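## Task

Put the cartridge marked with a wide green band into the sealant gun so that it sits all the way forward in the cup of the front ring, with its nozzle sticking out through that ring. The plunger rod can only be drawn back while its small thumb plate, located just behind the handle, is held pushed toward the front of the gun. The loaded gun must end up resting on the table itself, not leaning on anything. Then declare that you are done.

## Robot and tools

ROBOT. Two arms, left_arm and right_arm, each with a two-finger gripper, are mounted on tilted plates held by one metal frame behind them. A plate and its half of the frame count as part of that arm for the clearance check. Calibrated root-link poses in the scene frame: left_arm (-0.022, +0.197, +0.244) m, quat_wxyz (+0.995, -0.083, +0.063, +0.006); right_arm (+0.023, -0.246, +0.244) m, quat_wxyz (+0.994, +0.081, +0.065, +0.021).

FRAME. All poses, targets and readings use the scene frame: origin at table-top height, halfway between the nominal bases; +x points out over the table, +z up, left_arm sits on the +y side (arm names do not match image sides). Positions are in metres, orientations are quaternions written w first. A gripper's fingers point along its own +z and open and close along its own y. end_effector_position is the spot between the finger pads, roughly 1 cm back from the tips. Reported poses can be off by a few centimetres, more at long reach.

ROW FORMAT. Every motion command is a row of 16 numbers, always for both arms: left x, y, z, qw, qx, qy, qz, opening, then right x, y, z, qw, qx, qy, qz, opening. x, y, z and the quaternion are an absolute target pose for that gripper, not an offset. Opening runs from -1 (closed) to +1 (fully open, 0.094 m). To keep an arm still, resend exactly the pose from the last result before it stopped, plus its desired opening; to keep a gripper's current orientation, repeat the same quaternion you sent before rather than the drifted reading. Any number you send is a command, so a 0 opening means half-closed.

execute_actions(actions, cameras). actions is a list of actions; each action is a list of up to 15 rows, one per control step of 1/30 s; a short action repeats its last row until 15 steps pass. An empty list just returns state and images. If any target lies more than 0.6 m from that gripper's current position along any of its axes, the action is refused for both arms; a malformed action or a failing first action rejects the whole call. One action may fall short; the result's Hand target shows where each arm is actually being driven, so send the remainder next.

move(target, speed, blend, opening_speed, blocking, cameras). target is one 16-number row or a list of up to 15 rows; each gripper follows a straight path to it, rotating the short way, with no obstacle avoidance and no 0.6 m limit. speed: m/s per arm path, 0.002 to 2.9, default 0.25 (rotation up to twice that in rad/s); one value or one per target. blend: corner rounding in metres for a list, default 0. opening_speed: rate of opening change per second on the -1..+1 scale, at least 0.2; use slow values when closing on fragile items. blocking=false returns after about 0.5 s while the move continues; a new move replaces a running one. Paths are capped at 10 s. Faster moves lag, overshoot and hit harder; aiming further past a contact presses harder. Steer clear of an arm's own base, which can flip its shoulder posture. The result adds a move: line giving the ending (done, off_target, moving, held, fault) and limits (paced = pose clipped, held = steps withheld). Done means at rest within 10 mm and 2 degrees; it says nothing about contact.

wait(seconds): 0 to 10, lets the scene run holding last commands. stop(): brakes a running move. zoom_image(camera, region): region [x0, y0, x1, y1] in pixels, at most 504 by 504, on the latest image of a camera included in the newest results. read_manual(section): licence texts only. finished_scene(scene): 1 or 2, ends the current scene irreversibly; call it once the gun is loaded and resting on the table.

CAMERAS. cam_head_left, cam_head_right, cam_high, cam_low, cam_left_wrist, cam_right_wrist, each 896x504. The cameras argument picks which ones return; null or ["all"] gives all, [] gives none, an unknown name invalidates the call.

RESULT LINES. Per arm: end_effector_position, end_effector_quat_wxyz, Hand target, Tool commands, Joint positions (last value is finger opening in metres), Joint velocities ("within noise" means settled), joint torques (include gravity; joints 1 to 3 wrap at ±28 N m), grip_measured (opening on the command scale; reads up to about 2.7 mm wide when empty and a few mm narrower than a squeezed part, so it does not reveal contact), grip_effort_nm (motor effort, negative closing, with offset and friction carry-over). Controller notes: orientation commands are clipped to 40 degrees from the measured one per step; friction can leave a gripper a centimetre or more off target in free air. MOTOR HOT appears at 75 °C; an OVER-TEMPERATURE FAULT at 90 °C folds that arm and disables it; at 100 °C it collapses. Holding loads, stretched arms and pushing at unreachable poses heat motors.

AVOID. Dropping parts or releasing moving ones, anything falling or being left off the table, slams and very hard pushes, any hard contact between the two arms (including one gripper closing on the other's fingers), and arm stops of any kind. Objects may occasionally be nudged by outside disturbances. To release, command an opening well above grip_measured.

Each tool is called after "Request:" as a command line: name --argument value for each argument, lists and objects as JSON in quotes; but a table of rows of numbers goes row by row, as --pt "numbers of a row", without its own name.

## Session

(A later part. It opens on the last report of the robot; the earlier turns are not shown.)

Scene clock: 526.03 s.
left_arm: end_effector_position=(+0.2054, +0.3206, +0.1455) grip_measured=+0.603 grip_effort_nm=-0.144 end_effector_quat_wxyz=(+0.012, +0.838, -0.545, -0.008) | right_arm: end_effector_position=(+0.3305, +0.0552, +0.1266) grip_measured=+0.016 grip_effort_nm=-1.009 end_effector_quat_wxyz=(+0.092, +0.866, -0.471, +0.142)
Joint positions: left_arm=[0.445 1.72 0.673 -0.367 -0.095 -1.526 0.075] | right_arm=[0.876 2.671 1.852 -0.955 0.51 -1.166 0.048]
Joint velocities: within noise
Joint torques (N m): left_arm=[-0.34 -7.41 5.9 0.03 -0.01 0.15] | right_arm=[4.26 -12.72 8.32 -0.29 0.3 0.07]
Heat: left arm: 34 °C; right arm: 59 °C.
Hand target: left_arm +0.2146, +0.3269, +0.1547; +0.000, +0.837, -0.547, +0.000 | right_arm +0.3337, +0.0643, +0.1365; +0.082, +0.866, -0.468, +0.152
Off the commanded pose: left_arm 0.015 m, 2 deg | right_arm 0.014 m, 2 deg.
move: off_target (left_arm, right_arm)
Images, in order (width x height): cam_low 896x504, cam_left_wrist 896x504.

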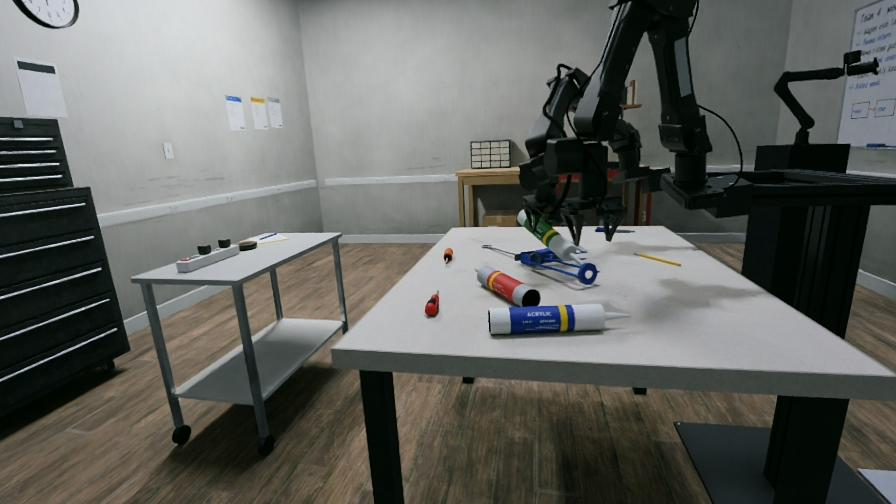

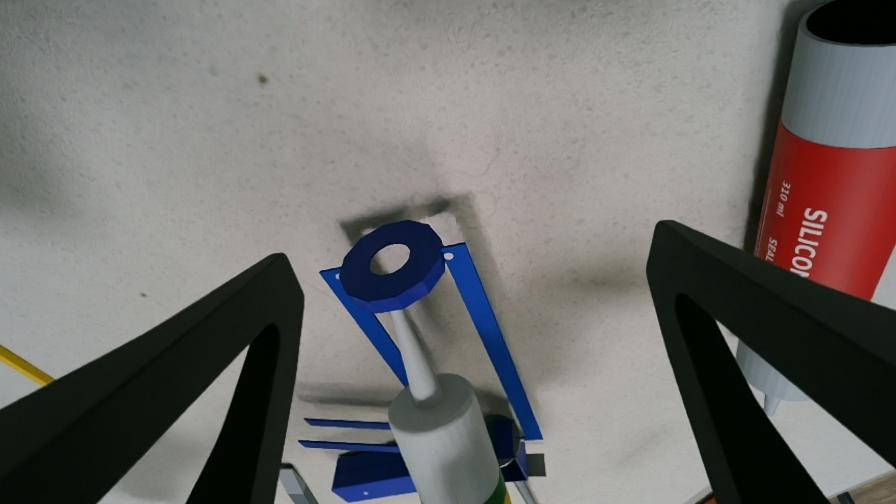

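Request:
move --target '[0.2148,0.327,0.155,0,0.8370,-0.5471,0,0.6,0.323,0.082,0.1255,0.0839,0.8622,-0.4760,0.1520,-0.08]' --speed 0.08 --cameras '["cam_left_wrist","cam_low"]'

Request:
zoom_image --camera "cam_left_wrist" --region '[300, 160, 640, 504]'

Request:
zoom_image --camera "cam_low" --region '[480, 180, 640, 310]'

Scene clock: 537.23 s.
left_arm: end_effector_position=(+0.2054, +0.3206, +0.1455) grip_measured=+0.603 grip_effort_nm=-0.144 end_effector_quat_wxyz=(+0.012, +0.838, -0.545, -0.008) | right_arm: end_effector_position=(+0.3244, +0.0729, +0.1154) grip_measured=+0.016 grip_effort_nm=-1.009 end_effector_quat_wxyz=(+0.088, +0.859, -0.482, +0.147)
Joint positions: left_arm=[0.445 1.72 0.673 -0.367 -0.095 -1.526 0.075] | right_arm=[0.906 2.745 1.938 -0.977 0.51 -1.109 0.048]
Joint velocities: within noise
Joint torques (N m): left_arm=[-0.51 -7.39 5.9 0.05 0.03 0.14] | right_arm=[4.79 -12.93 8.51 -0.46 0.21 0.11]
Heat: left arm: 34 °C; right arm: 58 °C.
Hand target: left_arm +0.2146, +0.3269, +0.1547; +0.000, +0.837, -0.547, +0.000 | right_arm +0.3228, +0.0819, +0.1255; +0.083, +0.862, -0.476, +0.152
Off the commanded pose: left_arm 0.015 m, 2 deg | right_arm 0.014 m, 1 deg.
move: off_target (left_arm, right_arm)
Images, in order (width x height): cam_low 896x504, cam_left_wrist 896x504.

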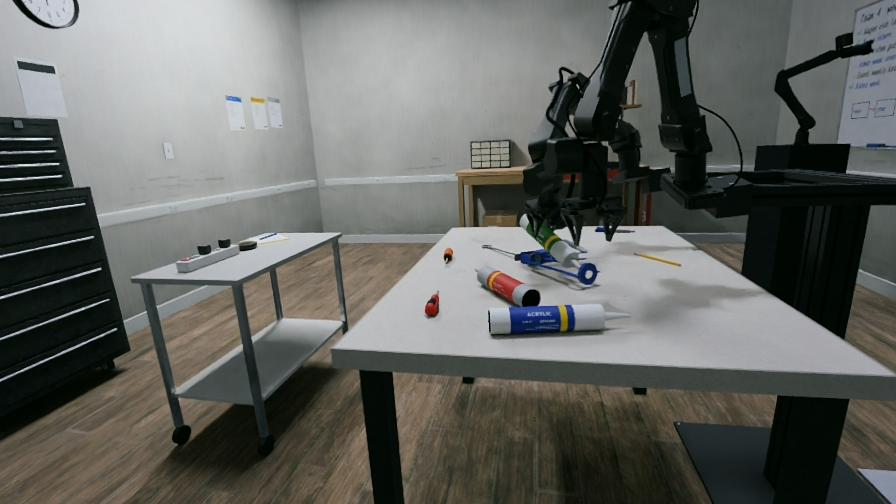

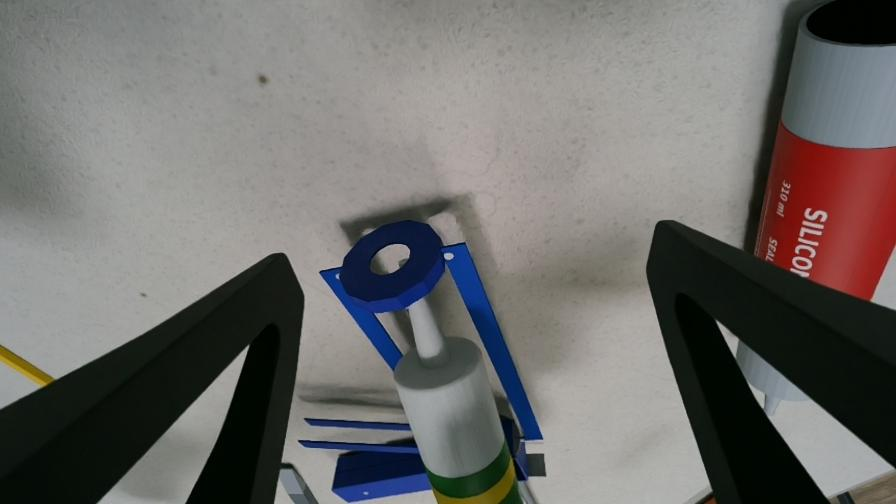

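Scaled by 1.465 from the camera's 896x504 image, which has a finer 1280x720 frame.

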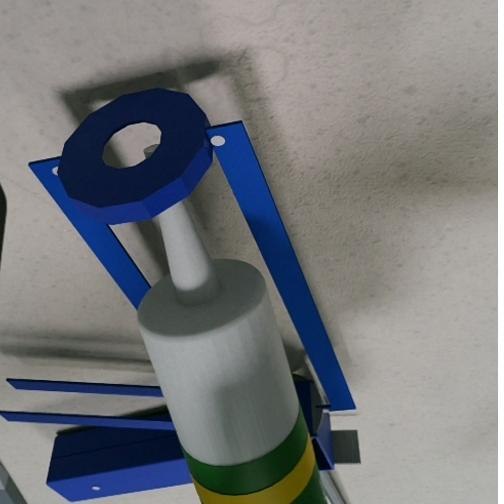

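Scaled by 3.150 from the camera's 896x504 image, which has a finer 1280x720 frame.

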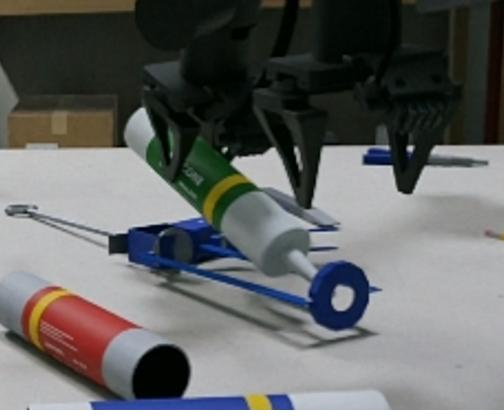

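Request:
move --pt "0.2148 0.327 0.155 0 0.8370 -0.5471 0 0.6 0.319 0.075 0.1265 0.0839 0.8622 -0.4760 0.1520 -0.08" --pt "0.2148 0.327 0.155 0 0.8370 -0.5471 0 0.6 0.309 0.092 0.1195 0.0839 0.8622 -0.4760 0.1520 -0.08" --speed 0.05 --cameras '["cam_left_wrist","cam_low"]'

Request:
zoom_image --camera "cam_left_wrist" --region '[300, 160, 640, 504]'

Request:
zoom_image --camera "cam_low" --region '[480, 180, 640, 310]'

Scene clock: 548.07 s.
left_arm: end_effector_position=(+0.2054, +0.3206, +0.1455) grip_measured=+0.603 grip_effort_nm=-0.144 end_effector_quat_wxyz=(+0.012, +0.838, -0.545, -0.008) | right_arm: end_effector_position=(+0.3116, +0.0837, +0.1103) grip_measured=+0.016 grip_effort_nm=-1.009 end_effector_quat_wxyz=(+0.086, +0.859, -0.482, +0.149)
Joint positions: left_arm=[0.445 1.72 0.673 -0.367 -0.095 -1.526 0.075] | right_arm=[0.941 2.773 1.957 -0.983 0.506 -1.07 0.048]
Joint velocities: within noise
Joint torques (N m): left_arm=[-0.43 -7.42 5.9 0.03 0.03 0.14] | right_arm=[4.64 -12.93 8.43 -0.48 0.2 0.09]
Heat: left arm: 34 °C; right arm: 59 °C.
Hand target: left_arm +0.2146, +0.3269, +0.1547; +0.000, +0.837, -0.547, +0.000 | right_arm +0.3089, +0.0918, +0.1194; +0.083, +0.862, -0.476, +0.152
Off the commanded pose: left_arm 0.015 m, 2 deg | right_arm 0.013 m, 1 deg.
move: off_target (left_arm, right_arm)
Images, in order (width x height): cam_low 896x504, cam_left_wrist 896x504.

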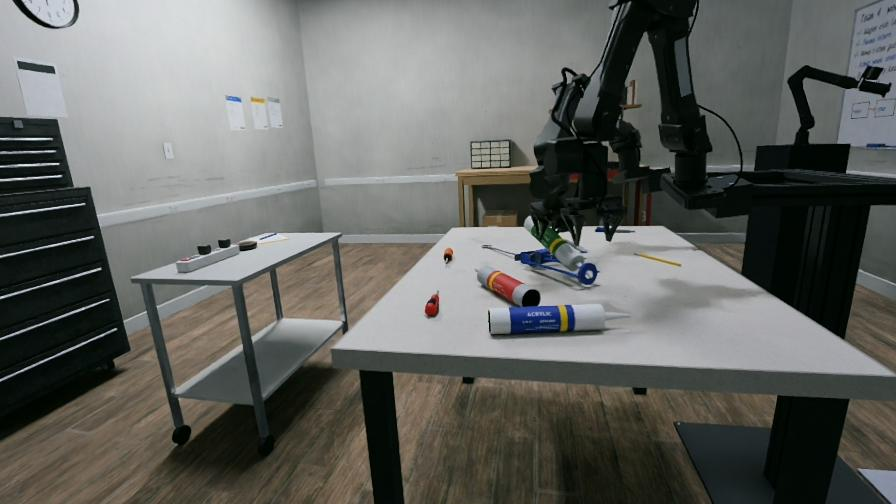

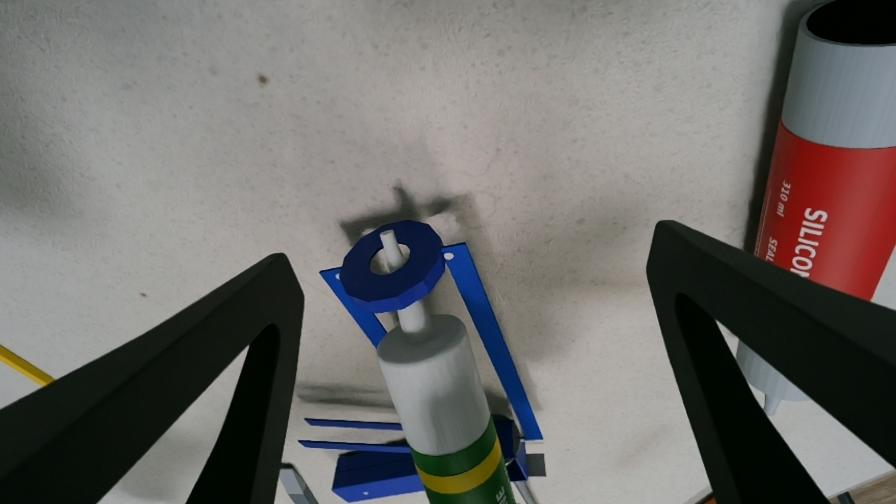

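Scaled by 1.465 from the camera's 896x504 image, which has a finer 1280x720 frame.

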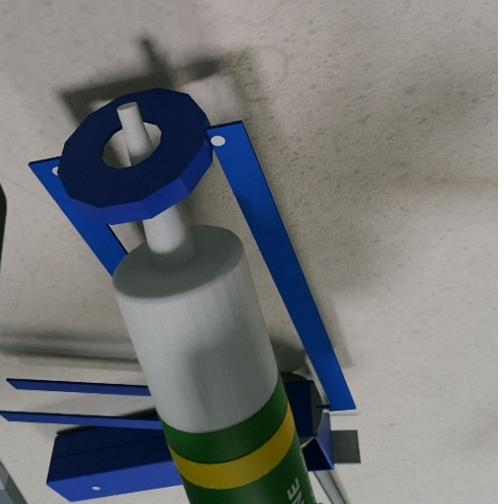

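Scaled by 3.150 from the camera's 896x504 image, which has a finer 1280x720 frame.

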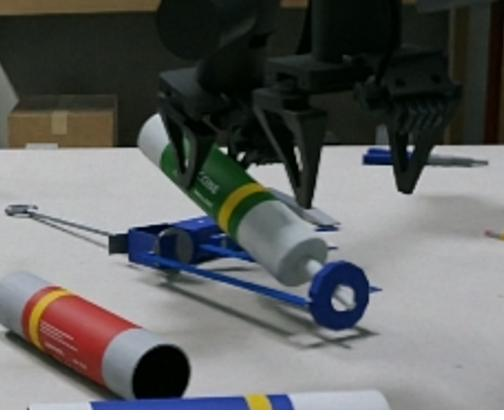

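Request:
move --target '[0.2148,0.327,0.155,0,0.8370,-0.5471,0,0.6,0.295,0.112,0.1115,0.0839,0.8622,-0.4760,0.1520,-0.08]' --speed 0.05 --cameras '["cam_left_wrist","cam_low"]'

Request:
zoom_image --camera "cam_left_wrist" --region '[300, 160, 640, 504]'

Request:
zoom_image --camera "cam_low" --region '[480, 180, 640, 310]'

Scene clock: 554.13 s.
left_arm: end_effector_position=(+0.2054, +0.3206, +0.1455) grip_measured=+0.603 grip_effort_nm=-0.149 end_effector_quat_wxyz=(+0.012, +0.838, -0.545, -0.008) | right_arm: end_effector_position=(+0.2982, +0.1033, +0.1017) grip_measured=+0.016 grip_effort_nm=-1.009 end_effector_quat_wxyz=(+0.087, +0.859, -0.482, +0.149)
Joint positions: left_arm=[0.445 1.72 0.673 -0.367 -0.095 -1.526 0.075] | right_arm=[0.983 2.854 2.067 -1.038 0.497 -1.023 0.048]
Joint velocities: within noise
Joint torques (N m): left_arm=[-0.36 -7.41 5.85 0.06 -0.01 0.13] | right_arm=[4.85 -13.3 8.59 -0.5 0.16 0.09]
Heat: left arm: 34 °C; right arm: 59 °C.
Hand target: left_arm +0.2147, +0.3269, +0.1547; +0.000, +0.837, -0.547, +0.000 | right_arm +0.2949, +0.1118, +0.1115; +0.083, +0.862, -0.476, +0.152
Off the commanded pose: left_arm 0.015 m, 2 deg | right_arm 0.014 m, 1 deg.
move: off_target (left_arm, right_arm)
Images, in order (width x height): cam_low 896x504, cam_left_wrist 896x504.

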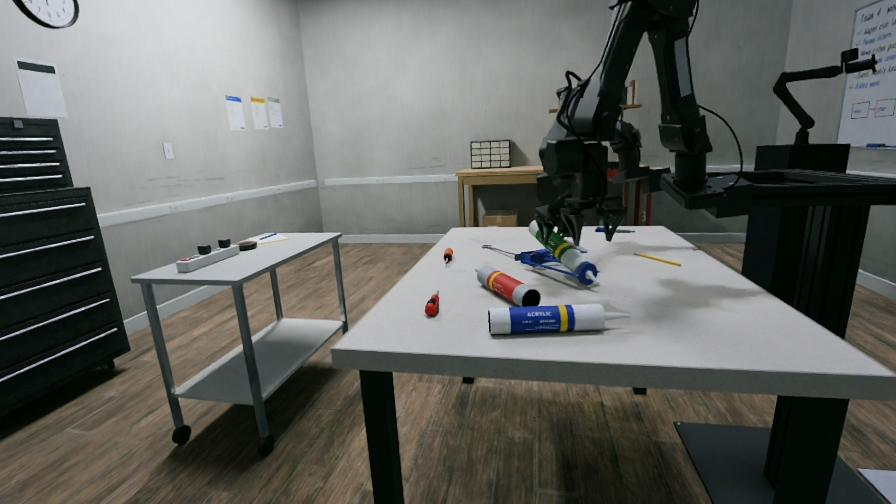

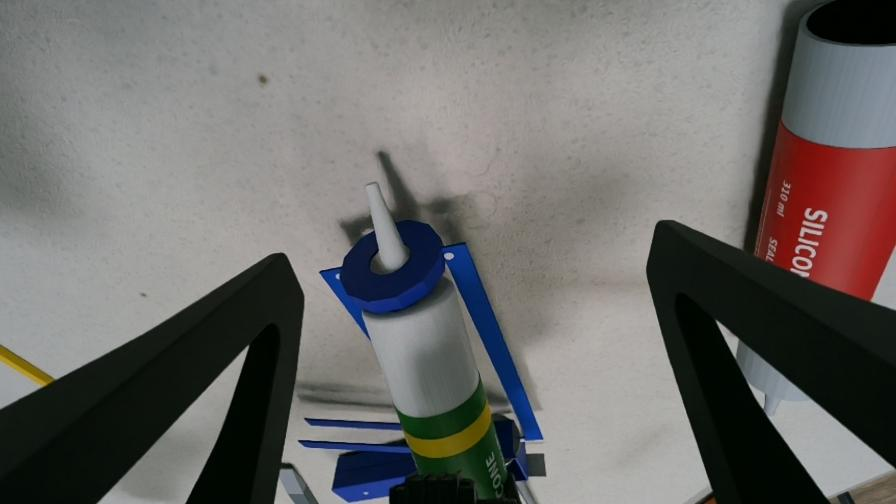

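Scaled by 1.465 from the camera's 896x504 image, which has a finer 1280x720 frame.

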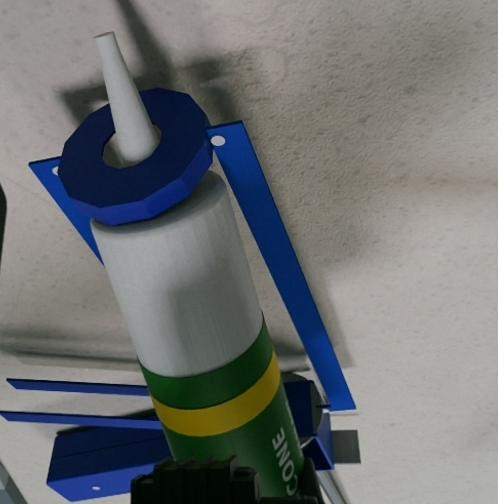

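Scaled by 3.150 from the camera's 896x504 image, which has a finer 1280x720 frame.

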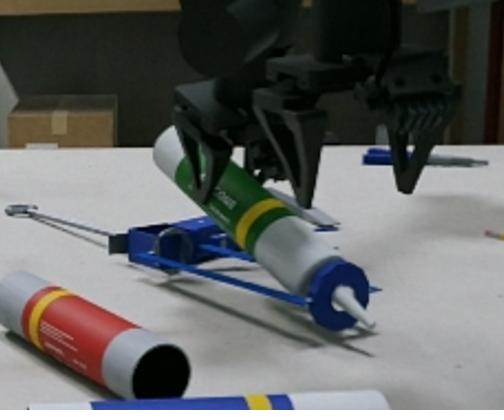

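Request:
move --target '[0.2148,0.327,0.155,0,0.8370,-0.5471,0,0.6,0.2933,0.1145,0.0913,0.0505,0.8707,-0.4806,0.0915,-0.08]' --speed 0.05 --cameras '["cam_left_wrist","cam_low","cam_head_right"]'

Request:
zoom_image --camera "cam_left_wrist" --region '[300, 160, 640, 504]'

Request:
zoom_image --camera "cam_low" --region '[480, 180, 640, 310]'

Request:
zoom_image --camera "cam_head_right" --region '[370, 150, 590, 280]'

Scene clock: 569.77 s.
left_arm: end_effector_position=(+0.2054, +0.3206, +0.1455) grip_measured=+0.603 grip_effort_nm=-0.139 end_effector_quat_wxyz=(+0.012, +0.838, -0.545, -0.008) | right_arm: end_effector_position=(+0.2831, +0.1053, +0.0711) grip_measured=+0.016 grip_effort_nm=-1.004 end_effector_quat_wxyz=(+0.073, +0.871, -0.476, +0.095)
Joint positions: left_arm=[0.445 1.72 0.673 -0.367 -0.095 -1.526 0.075] | right_arm=[0.963 2.854 1.961 -0.886 0.395 -1.087 0.048]
Joint velocities: within noise
Joint torques (N m): left_arm=[-0.43 -7.43 5.89 0.05 0.03 0.16] | right_arm=[2.56 -17.66 5 -0.13 0.06 -0.06]
Heat: left arm: 34 °C; right arm: 67 °C.
Hand target: left_arm +0.2147, +0.3269, +0.1547; +0.000, +0.837, -0.547, +0.000 | right_arm +0.2932, +0.1141, +0.0911; +0.051, +0.871, -0.481, +0.092
Off the commanded pose: left_arm 0.015 m, 2 deg | right_arm 0.024 m, 3 deg.
move: off_target (left_arm, right_arm)
Images, in order (width x height): cam_head_right 896x504, cam_low 896x504, cam_left_wrist 896x504.

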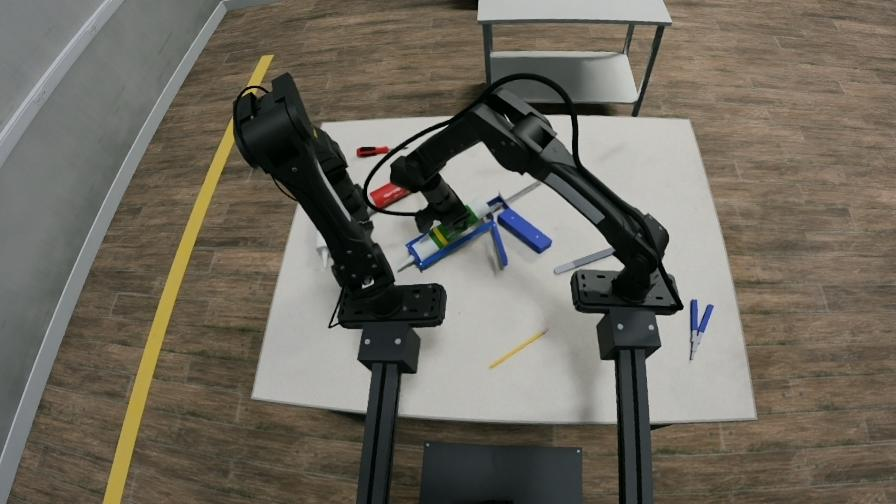

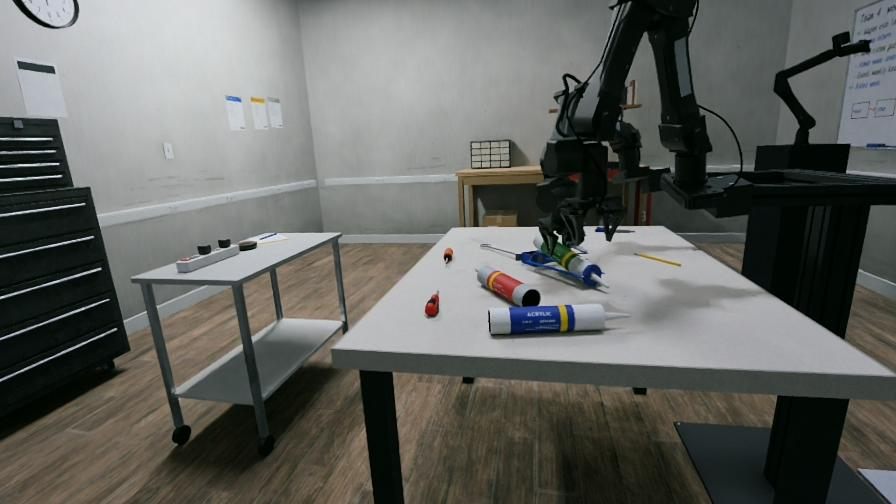

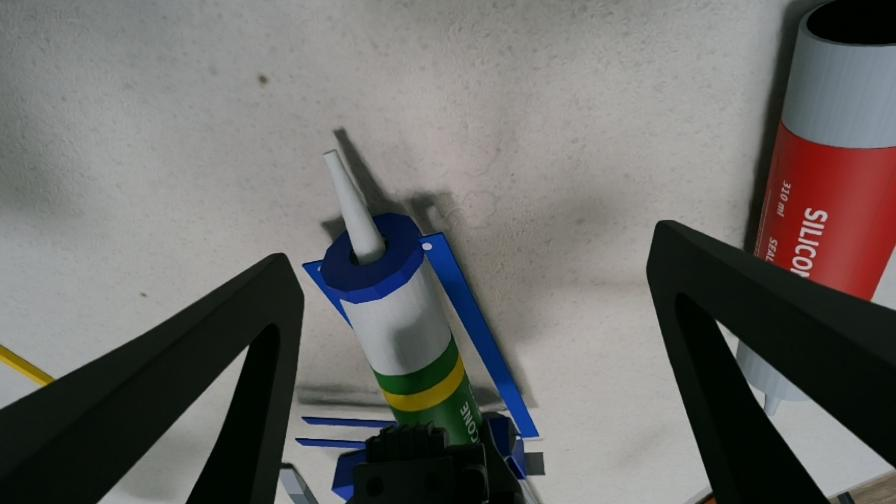

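Scaled by 1.465 from the camera's 896x504 image, which has a finer 1280x720 frame.

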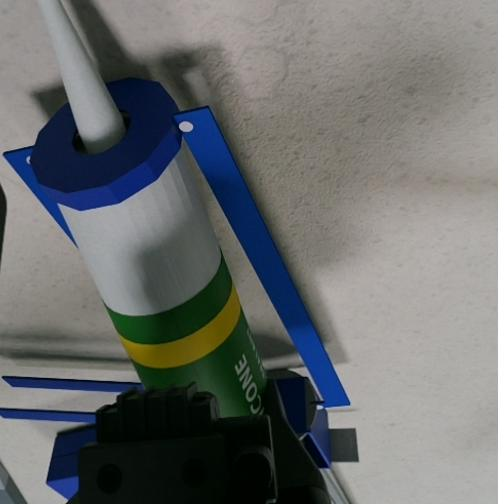

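Scaled by 3.150 from the camera's 896x504 image, which has a finer 1280x720 frame.

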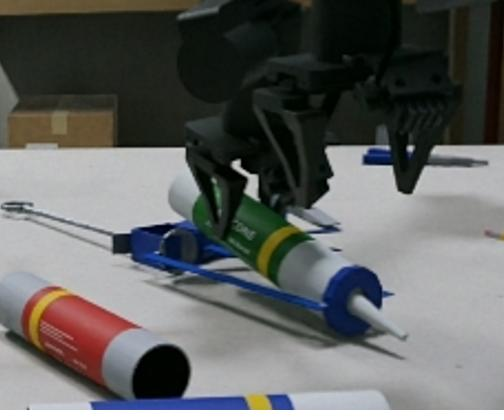

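Scaled by 2.291 from the camera's 896x504 image, which has a finer 1280x720 frame.

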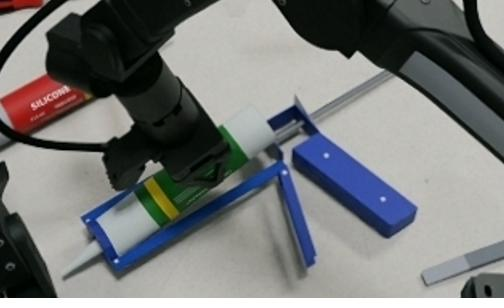

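Request:
move --target '[0.2148,0.327,0.155,0,0.8370,-0.5471,0,0.6,0.300,0.119,0.086,0.0288,0.8796,-0.4717,0.0538,-0.08]' --speed 0.05 --cameras '["cam_left_wrist","cam_low","cam_head_right"]'

Request:
zoom_image --camera "cam_left_wrist" --region '[250, 100, 600, 504]'

Request:
zoom_image --camera "cam_low" --region '[480, 180, 640, 310]'

Request:
zoom_image --camera "cam_head_right" --region '[370, 150, 590, 280]'

Scene clock: 584.90 s.
left_arm: end_effector_position=(+0.2053, +0.3206, +0.1455) grip_measured=+0.603 grip_effort_nm=-0.144 end_effector_quat_wxyz=(+0.012, +0.838, -0.545, -0.008) | right_arm: end_effector_position=(+0.2864, +0.1059, +0.0586) grip_measured=+0.016 grip_effort_nm=-1.009 end_effector_quat_wxyz=(+0.060, +0.880, -0.467, +0.058)
Joint positions: left_arm=[0.445 1.72 0.673 -0.368 -0.095 -1.526 0.075] | right_arm=[0.925 2.854 1.931 -0.815 0.328 -1.164 0.048]
Joint velocities: within noise
Joint torques (N m): left_arm=[-0.38 -7.6 5.93 0.05 0.01 0.15] | right_arm=[2.73 -18.92 4.97 0.05 -0.08 -0.06]
Heat: left arm: 34 °C; right arm: 77 °C. Fold the right arm in close to its base, or ease its load, before you think long.
Hand target: left_arm +0.2146, +0.3269, +0.1547; +0.000, +0.837, -0.547, +0.000 | right_arm +0.2997, +0.1185, +0.0856; +0.029, +0.880, -0.472, +0.054
Off the commanded pose: left_arm 0.015 m, 2 deg | right_arm 0.033 m, 4 deg.
MOTOR HOT: joint 2 (shoulder) of the right arm reports 77 °C; the controller's stop level is 90 °C. To cool a motor, set the load down, stop pushing, or move to a pose that needs little force.
move: off_target (left_arm, right_arm)
Images, in order (width x height): cam_head_right 896x504, cam_low 896x504, cam_left_wrist 896x504.

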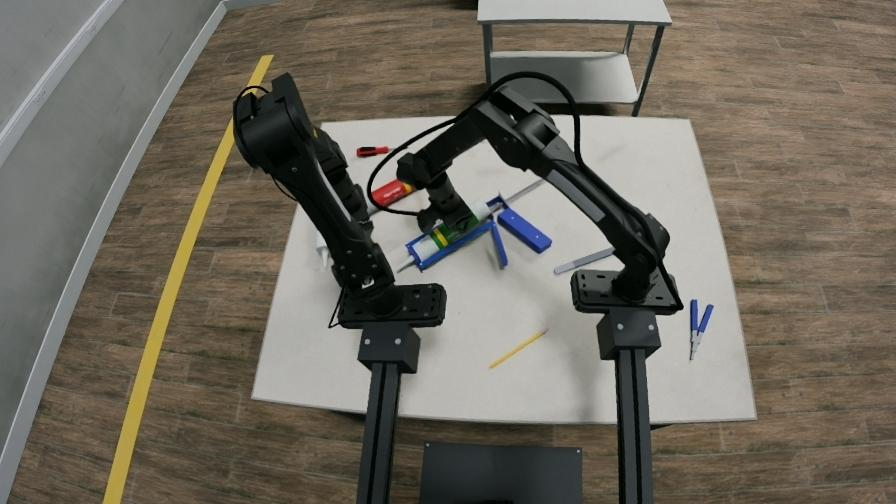

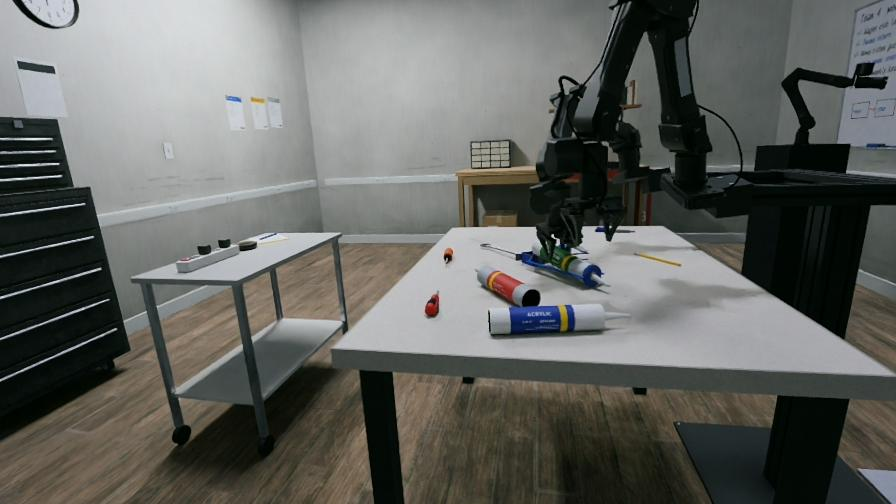

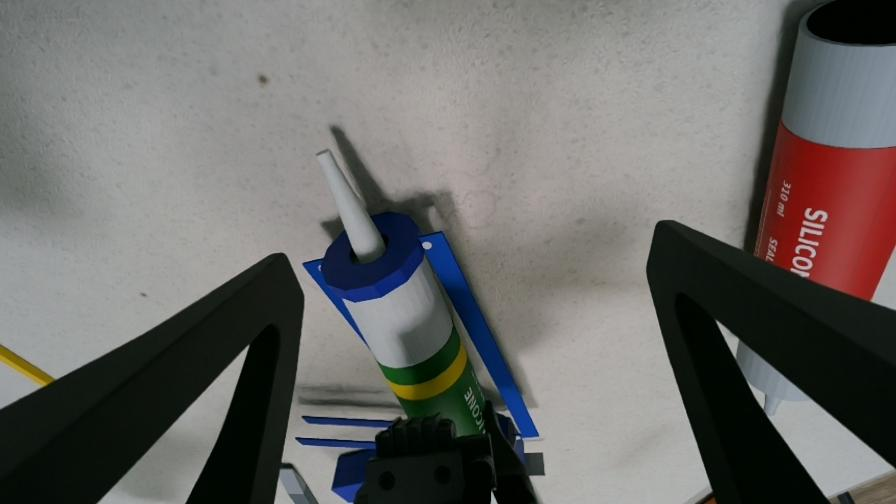

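Scaled by 1.248 from the camera's 896x504 image, which has a finer 1280x720 frame.

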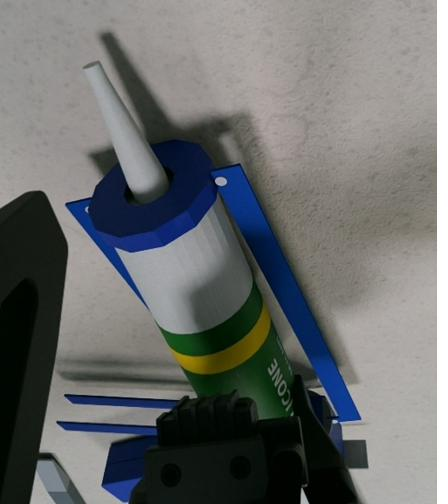

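Scaled by 3.150 from the camera's 896x504 image, which has a finer 1280x720 frame.

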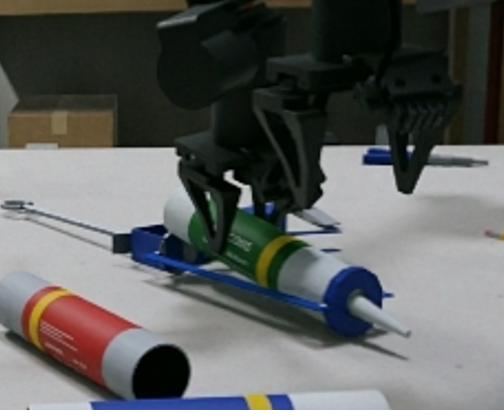

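Scaled by 2.291 from the camera's 896x504 image, which has a finer 1280x720 frame.

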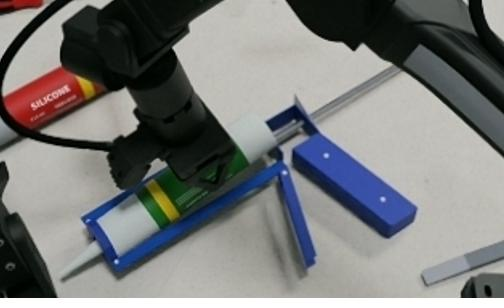

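Request:
move --target '[0.2148,0.327,0.155,0,0.8370,-0.5471,0,0.6,0.289,0.113,0.064,0.0288,0.8796,-0.4717,0.0538,-0.08]' --speed 0.06 --cameras '["cam_low","cam_head_right"]'

Request:
zoom_image --camera "cam_low" --region '[480, 180, 640, 310]'

Request:
zoom_image --camera "cam_head_right" --region '[370, 150, 590, 280]'

Scene clock: 590.10 s.
left_arm: end_effector_position=(+0.2053, +0.3206, +0.1455) grip_measured=+0.603 grip_effort_nm=-0.144 end_effector_quat_wxyz=(+0.012, +0.838, -0.545, -0.008) | right_arm: end_effector_position=(+0.2806, +0.1026, +0.0454) grip_measured=+0.016 grip_effort_nm=-1.004 end_effector_quat_wxyz=(+0.052, +0.880, -0.469, +0.058)
Joint positions: left_arm=[0.445 1.72 0.673 -0.368 -0.095 -1.526 0.075] | right_arm=[0.925 2.854 1.865 -0.733 0.327 -1.165 0.048]
Joint velocities: within noise
Joint torques (N m): left_arm=[-0.47 -7.36 5.91 0.04 0 0.16] | right_arm=[2.88 -17.07 4.4 0.1 -0.05 -0.05]
Heat: left arm: 34 °C; right arm: 81 °C. Fold the right arm in close to its base, or ease its load, before you think long.
Hand target: left_arm +0.2146, +0.3269, +0.1547; +0.000, +0.837, -0.547, +0.000 | right_arm +0.2889, +0.1128, +0.0637; +0.029, +0.880, -0.472, +0.054
Off the commanded pose: left_arm 0.015 m, 2 deg | right_arm 0.023 m, 3 deg.
MOTOR HOT: still on. Joint 2 (shoulder) of the right arm reports 81 °C.
move: off_target (left_arm, right_arm)
Images, in order (width x height): cam_head_right 896x504, cam_low 896x504.

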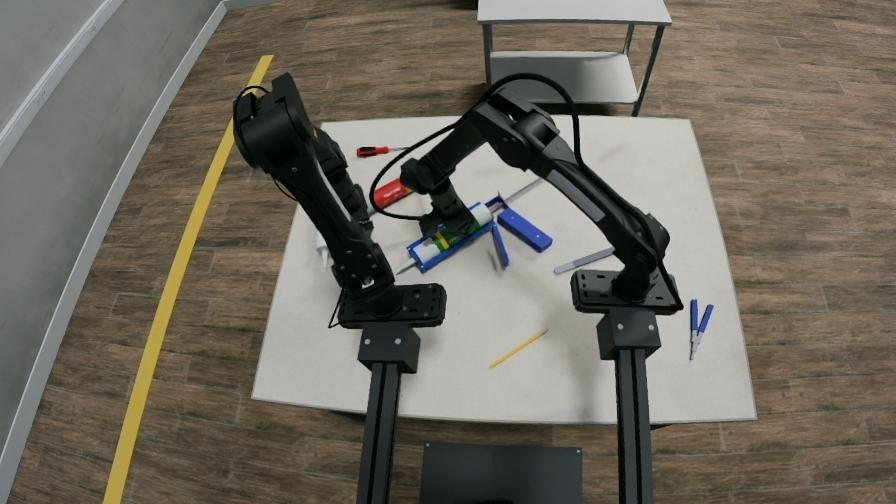

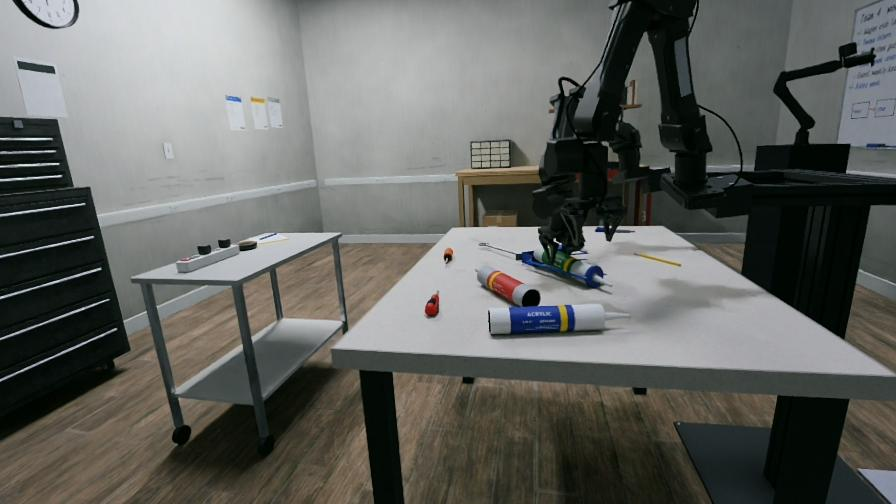

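Scaled by 3.150 from the camera's 896x504 image, which has a finer 1280x720 frame.

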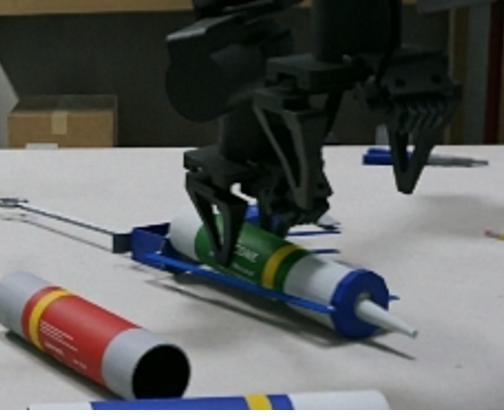

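Scaled by 2.291 from the camera's 896x504 image, which has a finer 1280x720 frame.

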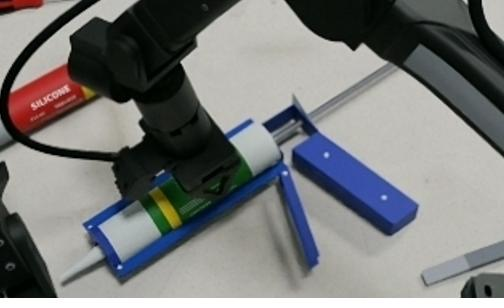

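Request:
move --target '[0.2148,0.327,0.155,0,0.8370,-0.5471,0,0.6,0.285,0.107,0.052,0.0288,0.8796,-0.4717,0.0538,0.3]' --opening_speed 1.0 --cameras '[]'

Request:
move --pt "0.2148 0.327 0.155 0 0.8370 -0.5471 0 0.6 0.287 0.105 0.14 0.0144 0.8810 -0.4722 0.0269 0.3" --pt "0.2148 0.327 0.155 0 0.8370 -0.5471 0 0.6 0.30 -0.10 0.28 0 0.9063 -0.4226 0 0.3" --speed 0.3 --cameras '["cam_left_wrist","cam_low","cam_head_right"]'

Request:
zoom_image --camera "cam_left_wrist" --region '[250, 100, 600, 504]'

Request:
zoom_image --camera "cam_low" --region '[480, 180, 640, 310]'

Request:
zoom_image --camera "cam_head_right" --region '[370, 150, 590, 280]'

Scene clock: 594.90 s.
left_arm: end_effector_position=(+0.2053, +0.3206, +0.1455) grip_measured=+0.603 grip_effort_nm=-0.139 end_effector_quat_wxyz=(+0.012, +0.838, -0.545, -0.008) | right_arm: end_effector_position=(+0.2779, +0.1010, +0.0390) grip_measured=+0.297 grip_effort_nm=0.173 end_effector_quat_wxyz=(+0.046, +0.881, -0.467, +0.059)
Joint positions: left_arm=[0.445 1.72 0.673 -0.368 -0.095 -1.526 0.075] | right_arm=[0.925 2.853 1.829 -0.685 0.327 -1.171 0.061]
Joint velocities: within noise
Joint torques (N m): left_arm=[-0.43 -7.53 5.83 0.06 0.04 0.16] | right_arm=[2.5 -16.1 3.78 0.15 -0.03 -0.04]
Heat: left arm: 34 °C; right arm: 81 °C. Fold the right arm in close to its base, or ease its load, before you think long.
Hand target: left_arm +0.2146, +0.3269, +0.1547; +0.000, +0.837, -0.547, +0.000 | right_arm +0.2850, +0.1069, +0.0518; +0.029, +0.880, -0.472, +0.054
Off the commanded pose: left_arm 0.015 m, 2 deg | right_arm 0.016 m, 2 deg.
MOTOR HOT: still on. Joint 2 (shoulder) of the right arm reports 81 °C.
move: off_target (left_arm, right_arm)
No camera images: "cameras" was empty.

Scene clock: 597.00 s.
left_arm: end_effector_position=(+0.2053, +0.3206, +0.1455) grip_measured=+0.603 grip_effort_nm=-0.134 end_effector_quat_wxyz=(+0.012, +0.838, -0.545, -0.008) | right_arm: end_effector_position=(+0.3063, -0.0987, +0.2764) grip_measured=+0.297 grip_effort_nm=0.159 end_effector_quat_wxyz=(+0.000, +0.904, -0.427, +0.011)
Joint positions: left_arm=[0.445 1.72 0.673 -0.368 -0.095 -1.526 0.075] | right_arm=[0.586 1.77 1.178 -0.952 0.228 -1.636 0.061]
Joint velocities: within noise
Joint torques (N m): left_arm=[-0.38 -7.46 5.82 0.04 0.01 0.13] | right_arm=[1.69 -8.68 5.6 0.02 -0.18 -0.02]
Heat: left arm: 34 °C; right arm: 80 °C. Fold the right arm in close to its base, or ease its load, before you think long.
Hand target: left_arm +0.2146, +0.3269, +0.1547; +0.000, +0.837, -0.547, +0.000 | right_arm +0.3000, -0.0999, +0.2799; +0.000, +0.906, -0.423, +0.000
Off the commanded pose: left_arm 0.015 m, 2 deg | right_arm 0.007 m, 1 deg.
MOTOR HOT: still on. Joint 2 (shoulder) of the right arm reports 80 °C.
move: off_target (left_arm)
Images, in order (width x height): cam_head_right 896x504, cam_low 896x504, cam_left_wrist 896x504.

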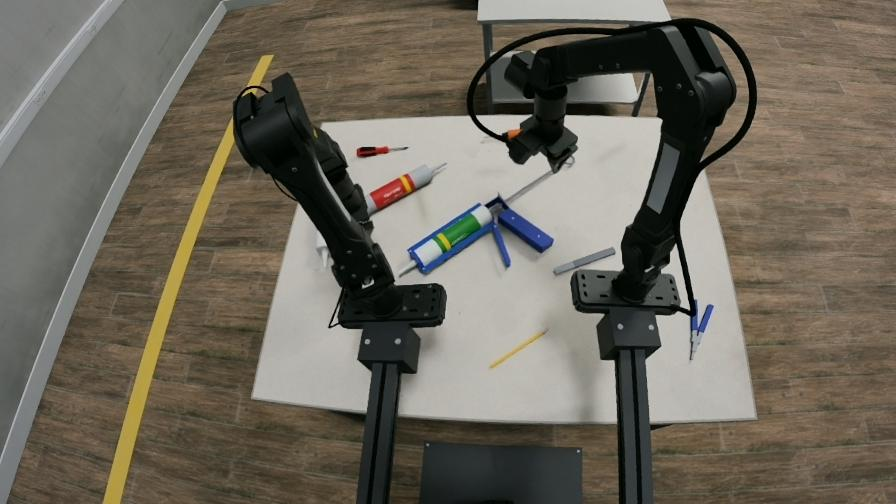

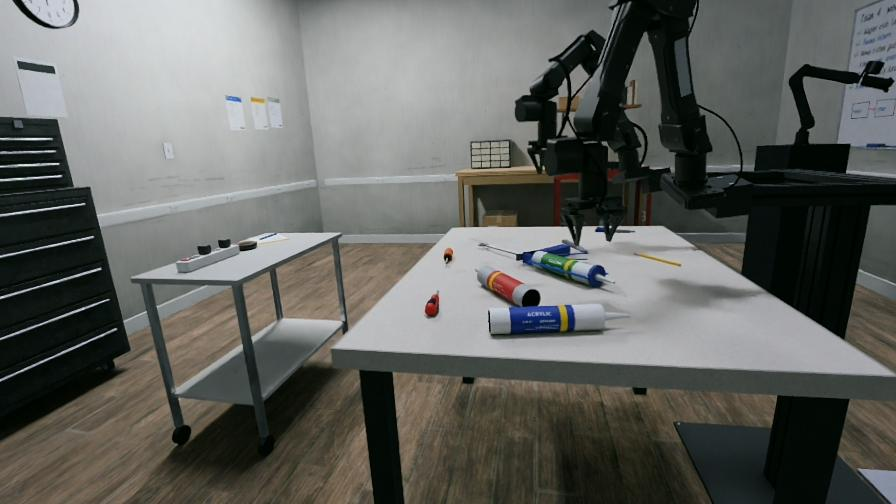

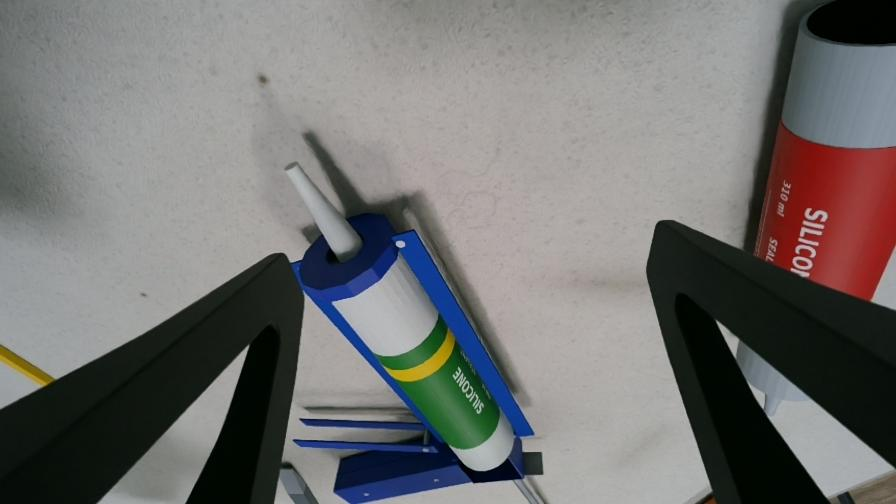

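Scaled by 1.248 from the camera's 896x504 image, which has a finer 1280x720 frame.

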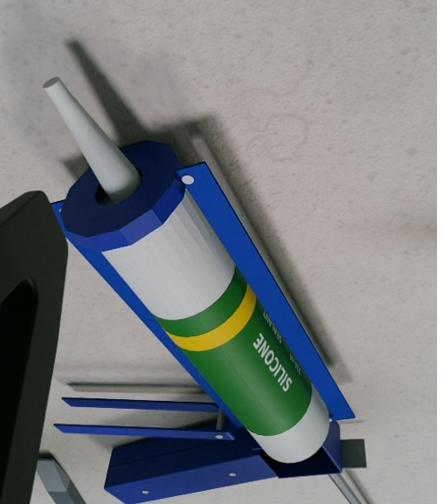

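Scaled by 3.150 from the camera's 896x504 image, which has a finer 1280x720 frame.

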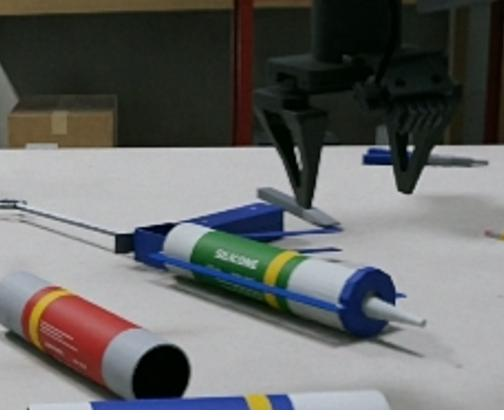

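Scaled by 2.291 from the camera's 896x504 image, which has a finer 1280x720 frame.

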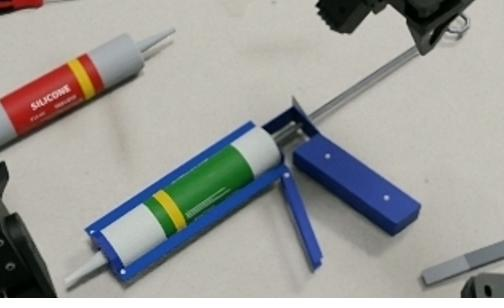

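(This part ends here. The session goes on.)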